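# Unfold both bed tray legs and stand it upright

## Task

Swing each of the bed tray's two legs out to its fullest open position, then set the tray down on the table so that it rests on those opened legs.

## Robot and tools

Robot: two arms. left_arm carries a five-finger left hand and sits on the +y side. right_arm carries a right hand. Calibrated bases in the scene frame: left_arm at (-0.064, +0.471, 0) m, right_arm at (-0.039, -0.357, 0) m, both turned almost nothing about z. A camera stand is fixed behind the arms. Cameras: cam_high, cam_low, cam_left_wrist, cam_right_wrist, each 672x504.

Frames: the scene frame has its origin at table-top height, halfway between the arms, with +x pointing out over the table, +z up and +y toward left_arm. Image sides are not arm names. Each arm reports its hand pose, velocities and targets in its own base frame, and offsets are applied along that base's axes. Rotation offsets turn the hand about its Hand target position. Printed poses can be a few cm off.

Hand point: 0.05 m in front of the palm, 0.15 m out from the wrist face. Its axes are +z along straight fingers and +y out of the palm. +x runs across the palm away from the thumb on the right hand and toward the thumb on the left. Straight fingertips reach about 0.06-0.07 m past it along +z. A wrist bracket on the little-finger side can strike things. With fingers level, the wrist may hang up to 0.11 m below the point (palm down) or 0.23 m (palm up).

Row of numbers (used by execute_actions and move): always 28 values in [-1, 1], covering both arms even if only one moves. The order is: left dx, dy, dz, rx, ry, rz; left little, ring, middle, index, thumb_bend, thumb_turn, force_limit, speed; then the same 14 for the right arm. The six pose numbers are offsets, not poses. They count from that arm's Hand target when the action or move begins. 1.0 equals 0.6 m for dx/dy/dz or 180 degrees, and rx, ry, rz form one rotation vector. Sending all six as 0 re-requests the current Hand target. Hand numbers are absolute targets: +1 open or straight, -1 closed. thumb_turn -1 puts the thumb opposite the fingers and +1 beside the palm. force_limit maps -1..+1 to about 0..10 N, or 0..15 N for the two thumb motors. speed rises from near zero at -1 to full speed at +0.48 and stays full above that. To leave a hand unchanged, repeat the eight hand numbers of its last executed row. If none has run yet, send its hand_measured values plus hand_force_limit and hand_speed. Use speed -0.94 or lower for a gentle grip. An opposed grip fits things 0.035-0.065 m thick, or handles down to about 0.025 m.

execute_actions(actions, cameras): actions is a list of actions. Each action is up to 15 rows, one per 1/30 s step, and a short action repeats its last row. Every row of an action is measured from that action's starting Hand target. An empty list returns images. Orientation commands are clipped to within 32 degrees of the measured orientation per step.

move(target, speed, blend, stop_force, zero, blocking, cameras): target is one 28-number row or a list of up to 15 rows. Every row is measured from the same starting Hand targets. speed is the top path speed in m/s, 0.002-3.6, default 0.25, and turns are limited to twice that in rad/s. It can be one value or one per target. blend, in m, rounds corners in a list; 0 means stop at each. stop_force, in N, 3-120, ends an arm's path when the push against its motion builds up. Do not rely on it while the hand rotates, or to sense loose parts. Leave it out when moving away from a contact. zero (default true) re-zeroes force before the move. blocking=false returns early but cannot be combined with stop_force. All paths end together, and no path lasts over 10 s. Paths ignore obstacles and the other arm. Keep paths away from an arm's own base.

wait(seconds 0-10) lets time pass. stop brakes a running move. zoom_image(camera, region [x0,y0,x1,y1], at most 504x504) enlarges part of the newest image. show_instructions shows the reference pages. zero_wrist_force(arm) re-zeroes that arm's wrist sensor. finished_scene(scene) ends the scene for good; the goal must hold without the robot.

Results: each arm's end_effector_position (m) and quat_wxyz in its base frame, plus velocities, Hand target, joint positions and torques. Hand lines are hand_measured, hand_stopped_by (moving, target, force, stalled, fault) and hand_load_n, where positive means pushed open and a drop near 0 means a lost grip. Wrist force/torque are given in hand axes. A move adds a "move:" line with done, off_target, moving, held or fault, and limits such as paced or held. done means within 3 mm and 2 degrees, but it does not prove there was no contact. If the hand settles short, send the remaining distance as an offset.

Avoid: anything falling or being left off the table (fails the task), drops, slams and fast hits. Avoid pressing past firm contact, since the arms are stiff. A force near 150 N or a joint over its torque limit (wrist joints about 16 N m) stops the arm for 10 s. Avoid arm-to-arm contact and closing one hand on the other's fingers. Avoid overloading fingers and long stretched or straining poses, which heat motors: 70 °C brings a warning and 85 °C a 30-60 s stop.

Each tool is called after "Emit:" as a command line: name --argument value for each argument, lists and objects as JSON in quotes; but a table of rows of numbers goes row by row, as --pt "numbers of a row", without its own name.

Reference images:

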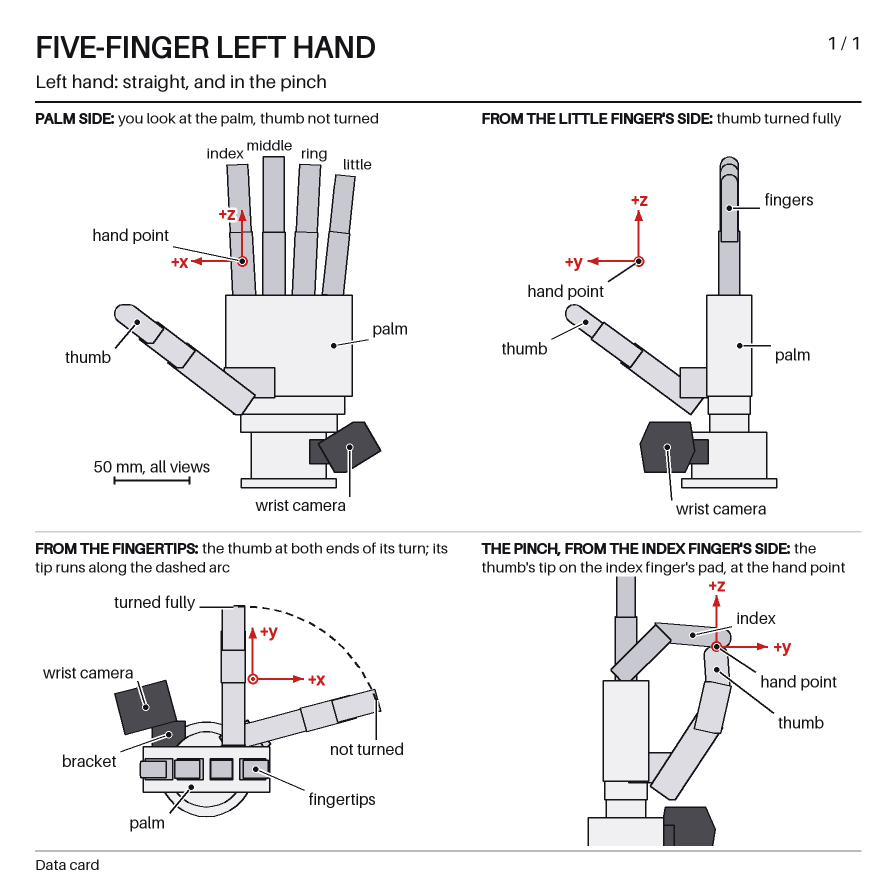

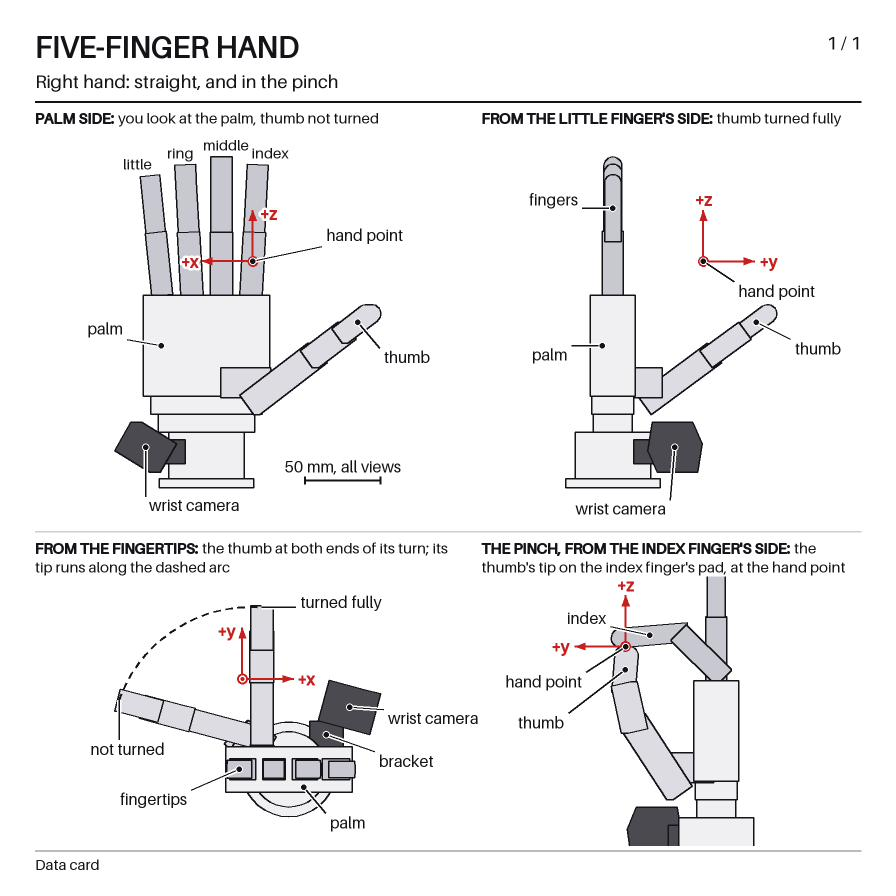

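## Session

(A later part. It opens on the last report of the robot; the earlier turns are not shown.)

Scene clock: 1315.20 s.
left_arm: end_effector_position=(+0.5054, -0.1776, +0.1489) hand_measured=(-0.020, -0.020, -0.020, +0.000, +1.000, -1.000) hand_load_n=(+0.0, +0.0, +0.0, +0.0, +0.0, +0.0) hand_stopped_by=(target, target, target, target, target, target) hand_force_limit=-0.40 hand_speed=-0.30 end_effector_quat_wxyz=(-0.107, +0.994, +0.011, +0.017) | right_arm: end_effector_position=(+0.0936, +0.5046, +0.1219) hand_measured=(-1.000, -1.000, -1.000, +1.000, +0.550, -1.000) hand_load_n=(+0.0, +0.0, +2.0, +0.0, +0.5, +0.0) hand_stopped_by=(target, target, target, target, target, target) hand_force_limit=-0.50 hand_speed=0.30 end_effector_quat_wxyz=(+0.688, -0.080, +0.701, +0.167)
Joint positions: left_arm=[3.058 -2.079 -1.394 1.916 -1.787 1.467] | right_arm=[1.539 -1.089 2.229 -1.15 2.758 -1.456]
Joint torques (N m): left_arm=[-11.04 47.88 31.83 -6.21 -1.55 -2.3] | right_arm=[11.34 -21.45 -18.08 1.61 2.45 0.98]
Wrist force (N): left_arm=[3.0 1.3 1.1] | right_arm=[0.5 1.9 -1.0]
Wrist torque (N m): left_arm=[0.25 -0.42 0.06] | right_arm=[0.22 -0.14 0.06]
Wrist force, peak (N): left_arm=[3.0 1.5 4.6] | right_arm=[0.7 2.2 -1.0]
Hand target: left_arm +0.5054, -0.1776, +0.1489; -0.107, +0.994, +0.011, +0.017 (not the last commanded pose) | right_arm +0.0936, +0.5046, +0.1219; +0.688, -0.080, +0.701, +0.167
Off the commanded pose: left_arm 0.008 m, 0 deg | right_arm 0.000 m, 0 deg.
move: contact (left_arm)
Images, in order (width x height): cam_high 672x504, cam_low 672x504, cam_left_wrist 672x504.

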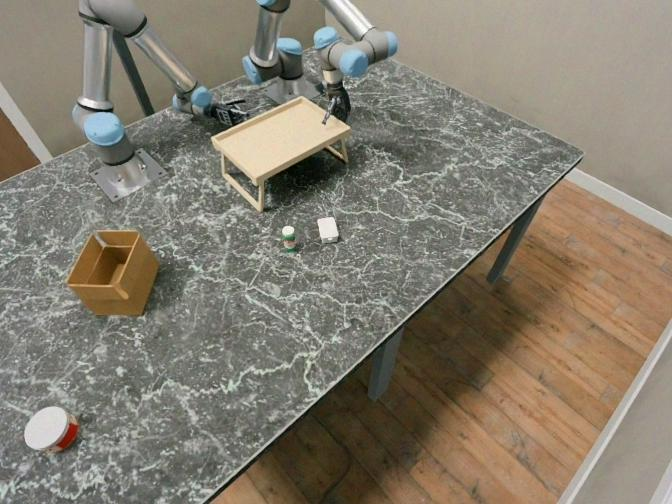

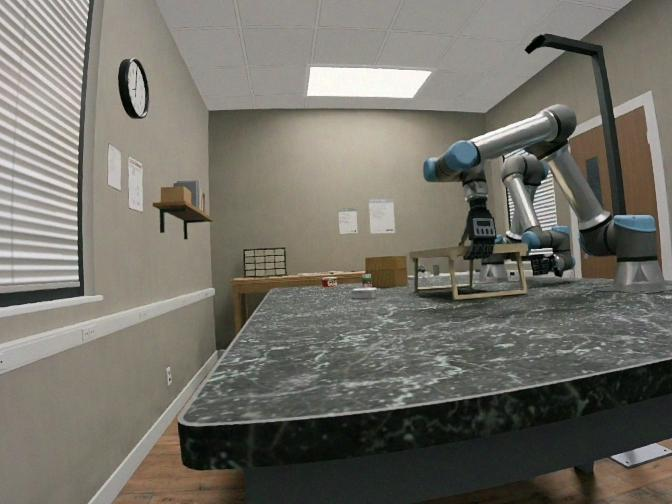

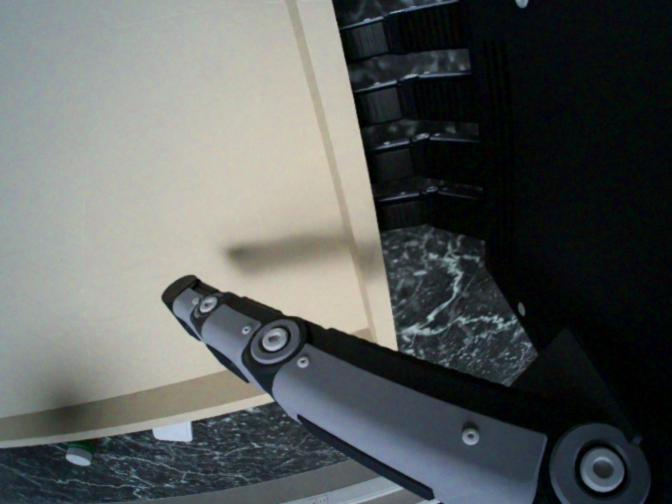

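Emit:
move --target '[0,0.004,-0.0133,0,0,0,-0.02,-0.02,-0.02,0,1,-1,-0.4,-0.3, 0,0,0,0,0,0,-1,-1,-1,1,0.55,-1,-0.5,0.3]' --speed 0.02 --stop_force 3

Scene clock: 1318.27 s.
left_arm: end_effector_position=(+0.5054, -0.1752, +0.1409) hand_measured=(-0.020, -0.020, -0.020, +0.000, +1.000, -1.000) hand_load_n=(+0.0, +0.0, +0.0, +0.0, -0.5, +0.0) hand_stopped_by=(target, target, target, target, target, target) hand_force_limit=-0.40 hand_speed=-0.30 end_effector_quat_wxyz=(-0.107, +0.994, +0.011, +0.017) | right_arm: end_effector_position=(+0.0936, +0.5046, +0.1219) hand_measured=(-1.000, -1.000, -1.000, +1.000, +0.550, -1.000) hand_load_n=(+0.0, +0.0, +2.0, +0.0, +0.5, +0.0) hand_stopped_by=(target, target, target, target, target, target) hand_force_limit=-0.50 hand_speed=0.30 end_effector_quat_wxyz=(+0.688, -0.080, +0.701, +0.167)
Joint positions: left_arm=[3.063 -2.083 -1.409 1.936 -1.787 1.472] | right_arm=[1.539 -1.089 2.229 -1.15 2.758 -1.456]
Joint torques (N m): left_arm=[12.44 25.87 4.87 1.05 1.6 2.46] | right_arm=[10.87 -21.67 -17.86 1.57 2.57 0.91]
Wrist force (N): left_arm=[3.0 1.0 0.7] | right_arm=[0.5 1.9 -0.8]
Wrist torque (N m): left_arm=[0.22 -0.42 0.06] | right_arm=[0.20 -0.17 0.05]
Wrist force, peak (N): left_arm=[3.3 1.4 0.8] | right_arm=[0.7 2.2 -1.2]
Hand target: left_arm +0.5054, -0.1752, +0.1409; -0.107, +0.994, +0.011, +0.017 | right_arm +0.0936, +0.5046, +0.1219; +0.688, -0.080, +0.701, +0.167
Off the commanded pose: left_arm 0.000 m, 0 deg | right_arm 0.000 m, 0 deg.
move: done

Emit:
move --target '[0,0,0,0,0,0,1,1,1,1,1,-1,-0.4,-0.3, 0,0,0,0,0,0,-1,-1,-1,1,0.55,-1,-0.5,0.3]'

Emit:
move --pt "0 0.01 0.05 0 0 0 1 1 1 1 1 -1 -0.4 -0.3 0 0 0 0 0 0 -1 -1 -1 1 0.55 -1 -0.5 0.3" --pt "0 0.06 0.15 0 0 0 1 1 1 1 1 -1 -0.4 -0.3 0 0 0 0 0 0 -1 -1 -1 1 0.55 -1 -0.5 0.3" --speed '[0.05,0.15]' --stop_force 4 --cameras '["all"]'

Emit:
zoom_image --camera "cam_low" --region '[370, 180, 600, 320]'

Emit:
zoom_image --camera "cam_high" --region '[190, 60, 370, 220]'

Scene clock: 1326.90 s.
left_arm: end_effector_position=(+0.5054, -0.1752, +0.1409) hand_measured=(+1.000, +1.000, +1.000, +1.000, +1.000, -1.000) hand_load_n=(+0.0, +0.0, +0.0, +0.0, -0.5, +0.0) hand_stopped_by=(target, target, target, target, target, target) hand_force_limit=-0.40 hand_speed=-0.30 end_effector_quat_wxyz=(-0.107, +0.994, +0.011, +0.017) | right_arm: end_effector_position=(+0.0936, +0.5046, +0.1219) hand_measured=(-1.000, -1.000, -1.000, +1.000, +0.550, -1.000) hand_load_n=(+0.0, +0.0, +2.0, +0.0, +0.5, +0.0) hand_stopped_by=(target, target, target, target, target, target) hand_force_limit=-0.50 hand_speed=0.30 end_effector_quat_wxyz=(+0.688, -0.080, +0.701, +0.167)
Joint positions: left_arm=[3.063 -2.083 -1.409 1.936 -1.787 1.472] | right_arm=[1.539 -1.089 2.229 -1.15 2.758 -1.456]
Joint torques (N m): left_arm=[11.43 26.81 7.58 0.89 1.62 2.54] | right_arm=[10.72 -21.41 -17.35 1.44 2.42 0.91]
Wrist force (N): left_arm=[3.2 1.1 0.7] | right_arm=[0.6 1.9 -0.8]
Wrist torque (N m): left_arm=[0.21 -0.44 0.07] | right_arm=[0.21 -0.17 0.06]
Wrist force, peak (N): left_arm=[3.3 1.2 0.8] | right_arm=[0.7 2.3 -0.9]
Hand target: left_arm +0.5054, -0.1752, +0.1409; -0.107, +0.994, +0.011, +0.017 | right_arm +0.0936, +0.5046, +0.1219; +0.688, -0.080, +0.701, +0.167
Off the commanded pose: left_arm 0.000 m, 0 deg | right_arm 0.000 m, 0 deg.
move: done

Scene clock: 1329.03 s.
left_arm: end_effector_position=(+0.5054, -0.1392, +0.2309) hand_measured=(+1.000, +1.000, +1.000, +1.000, +1.000, -1.000) hand_load_n=(+0.0, +0.0, +0.0, +0.0, +0.0, +0.0) hand_stopped_by=(target, target, target, target, target, target) hand_force_limit=-0.40 hand_speed=-0.30 end_effector_quat_wxyz=(-0.107, +0.994, +0.011, +0.017) | right_arm: end_effector_position=(+0.0936, +0.5046, +0.1219) hand_measured=(-1.000, -1.000, -1.000, +1.000, +0.550, -1.000) hand_load_n=(+0.0, +0.0, +2.0, +0.0, +0.5, +0.0) hand_stopped_by=(target, target, target, target, target, target) hand_force_limit=-0.50 hand_speed=0.30 end_effector_quat_wxyz=(+0.688, -0.080, +0.701, +0.167)
Joint positions: left_arm=[3.14 -2.001 -1.291 1.753 -1.785 1.55] | right_arm=[1.539 -1.089 2.229 -1.15 2.758 -1.456]
Joint torques (N m): left_arm=[11.62 46.99 32.82 -6.14 1.79 2.57] | right_arm=[10.48 -21.49 -17.99 1.46 2.39 0.95]
Wrist force (N): left_arm=[3.1 1.3 0.8] | right_arm=[0.5 2.0 -0.8]
Wrist torque (N m): left_arm=[0.23 -0.42 0.07] | right_arm=[0.23 -0.15 0.05]
Wrist force, peak (N): left_arm=[3.4 1.3 0.9] | right_arm=[0.5 2.1 -1.1]
Hand target: left_arm +0.5054, -0.1392, +0.2309; -0.107, +0.994, +0.011, +0.017 | right_arm +0.0936, +0.5046, +0.1219; +0.688, -0.080, +0.701, +0.167
Off the commanded pose: left_arm 0.000 m, 0 deg | right_arm 0.000 m, 0 deg.
move: done

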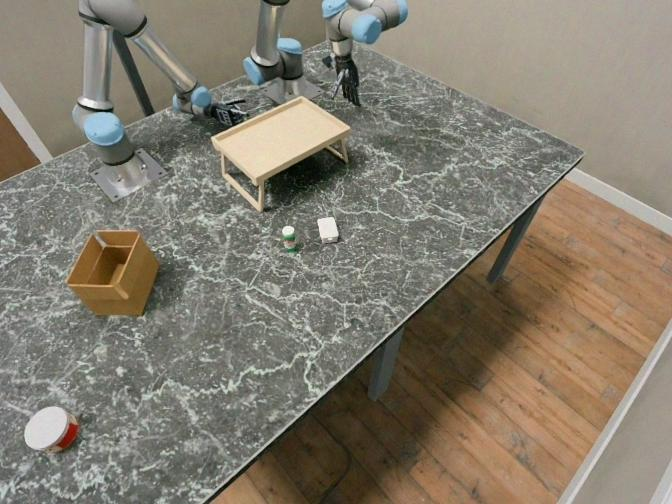

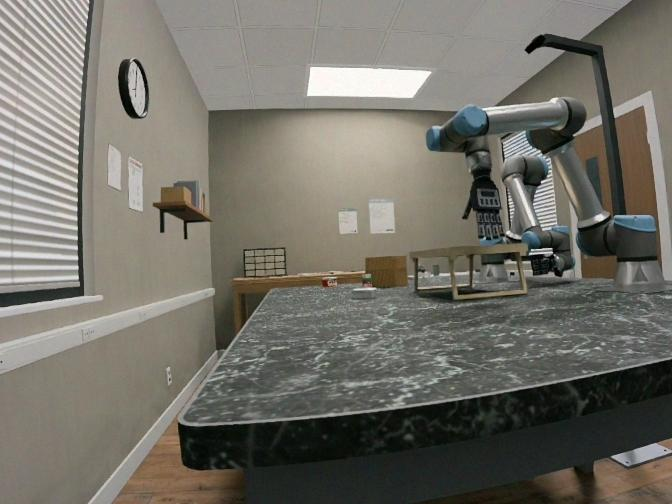

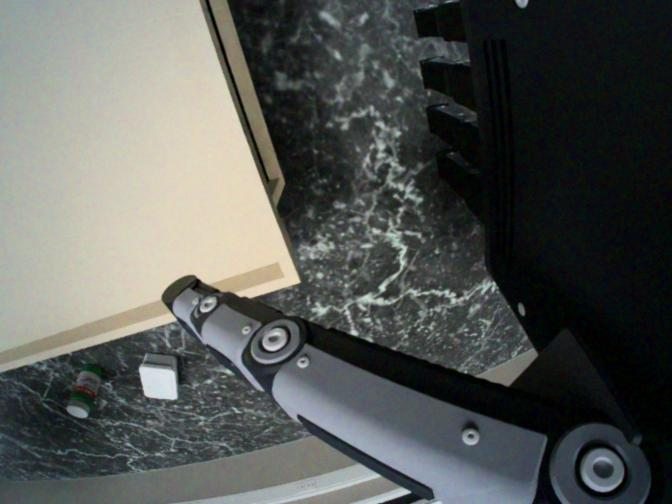

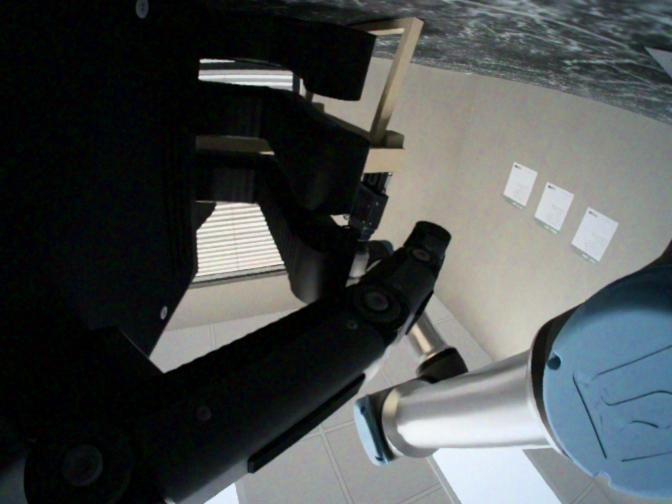

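Scaled by 2.191 from the camera's 672x504 image, which has a finer 960x720 frame.

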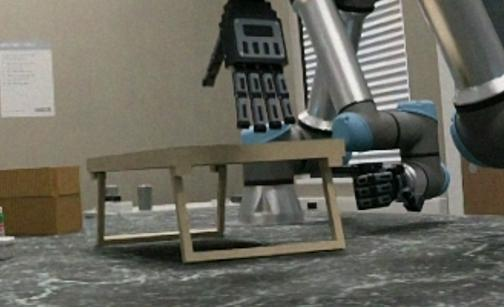

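Scaled by 2.800 from the camera's 672x504 image, which has a finer 960x720 frame.

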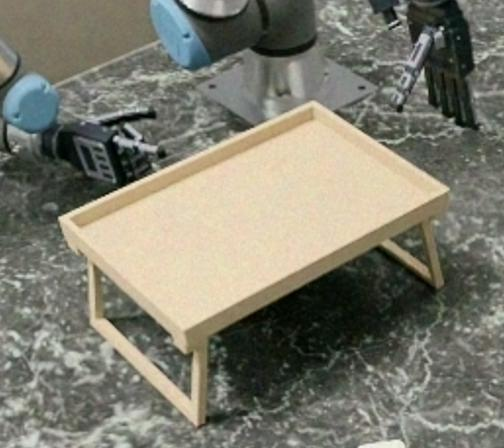

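Emit:
zoom_image --camera "cam_right_wrist" --region '[190, 0, 490, 225]'

Scaled by 1.680 from the camera's 672x504 image, which has a finer 960x720 frame.

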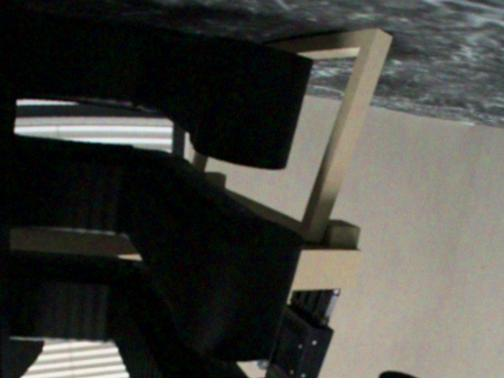

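Emit:
zoom_image --camera "cam_high" --region '[350, 200, 560, 410]'

Emit:
zoom_image --camera "cam_high" --region '[205, 85, 365, 215]'

Emit:
zoom_image --camera "cam_high" --region '[50, 220, 180, 330]'

Scaled by 2.400 from the camera's 672x504 image, which has a finer 960x720 frame.

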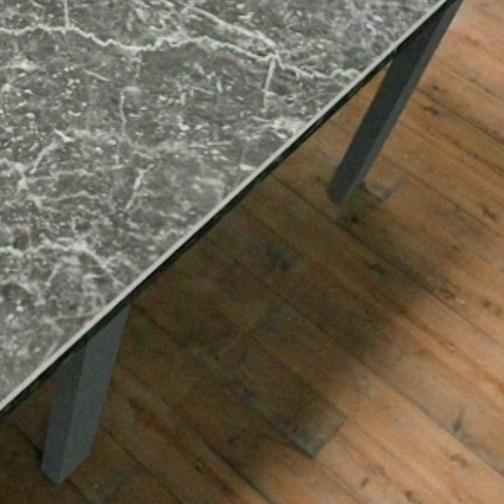

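Scaled by 3.150 from the camera's 672x504 image, which has a finer 960x720 frame.

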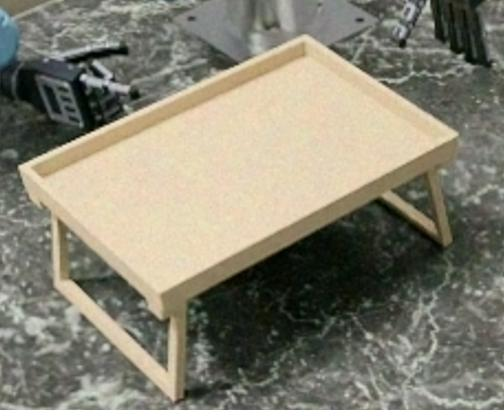

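Scaled by 3.877 from the camera's 672x504 image, which has a finer 960x720 frame.

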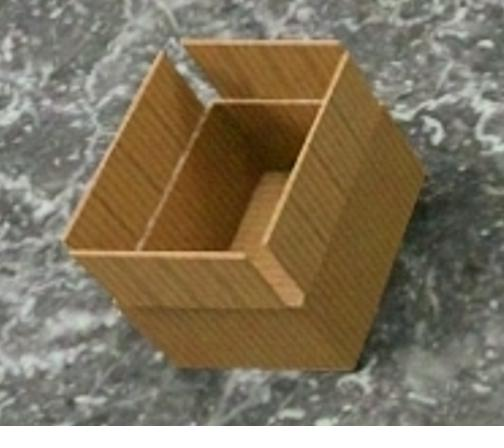

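Emit:
finished_scene --scene 2

The scene is finished: the task was done.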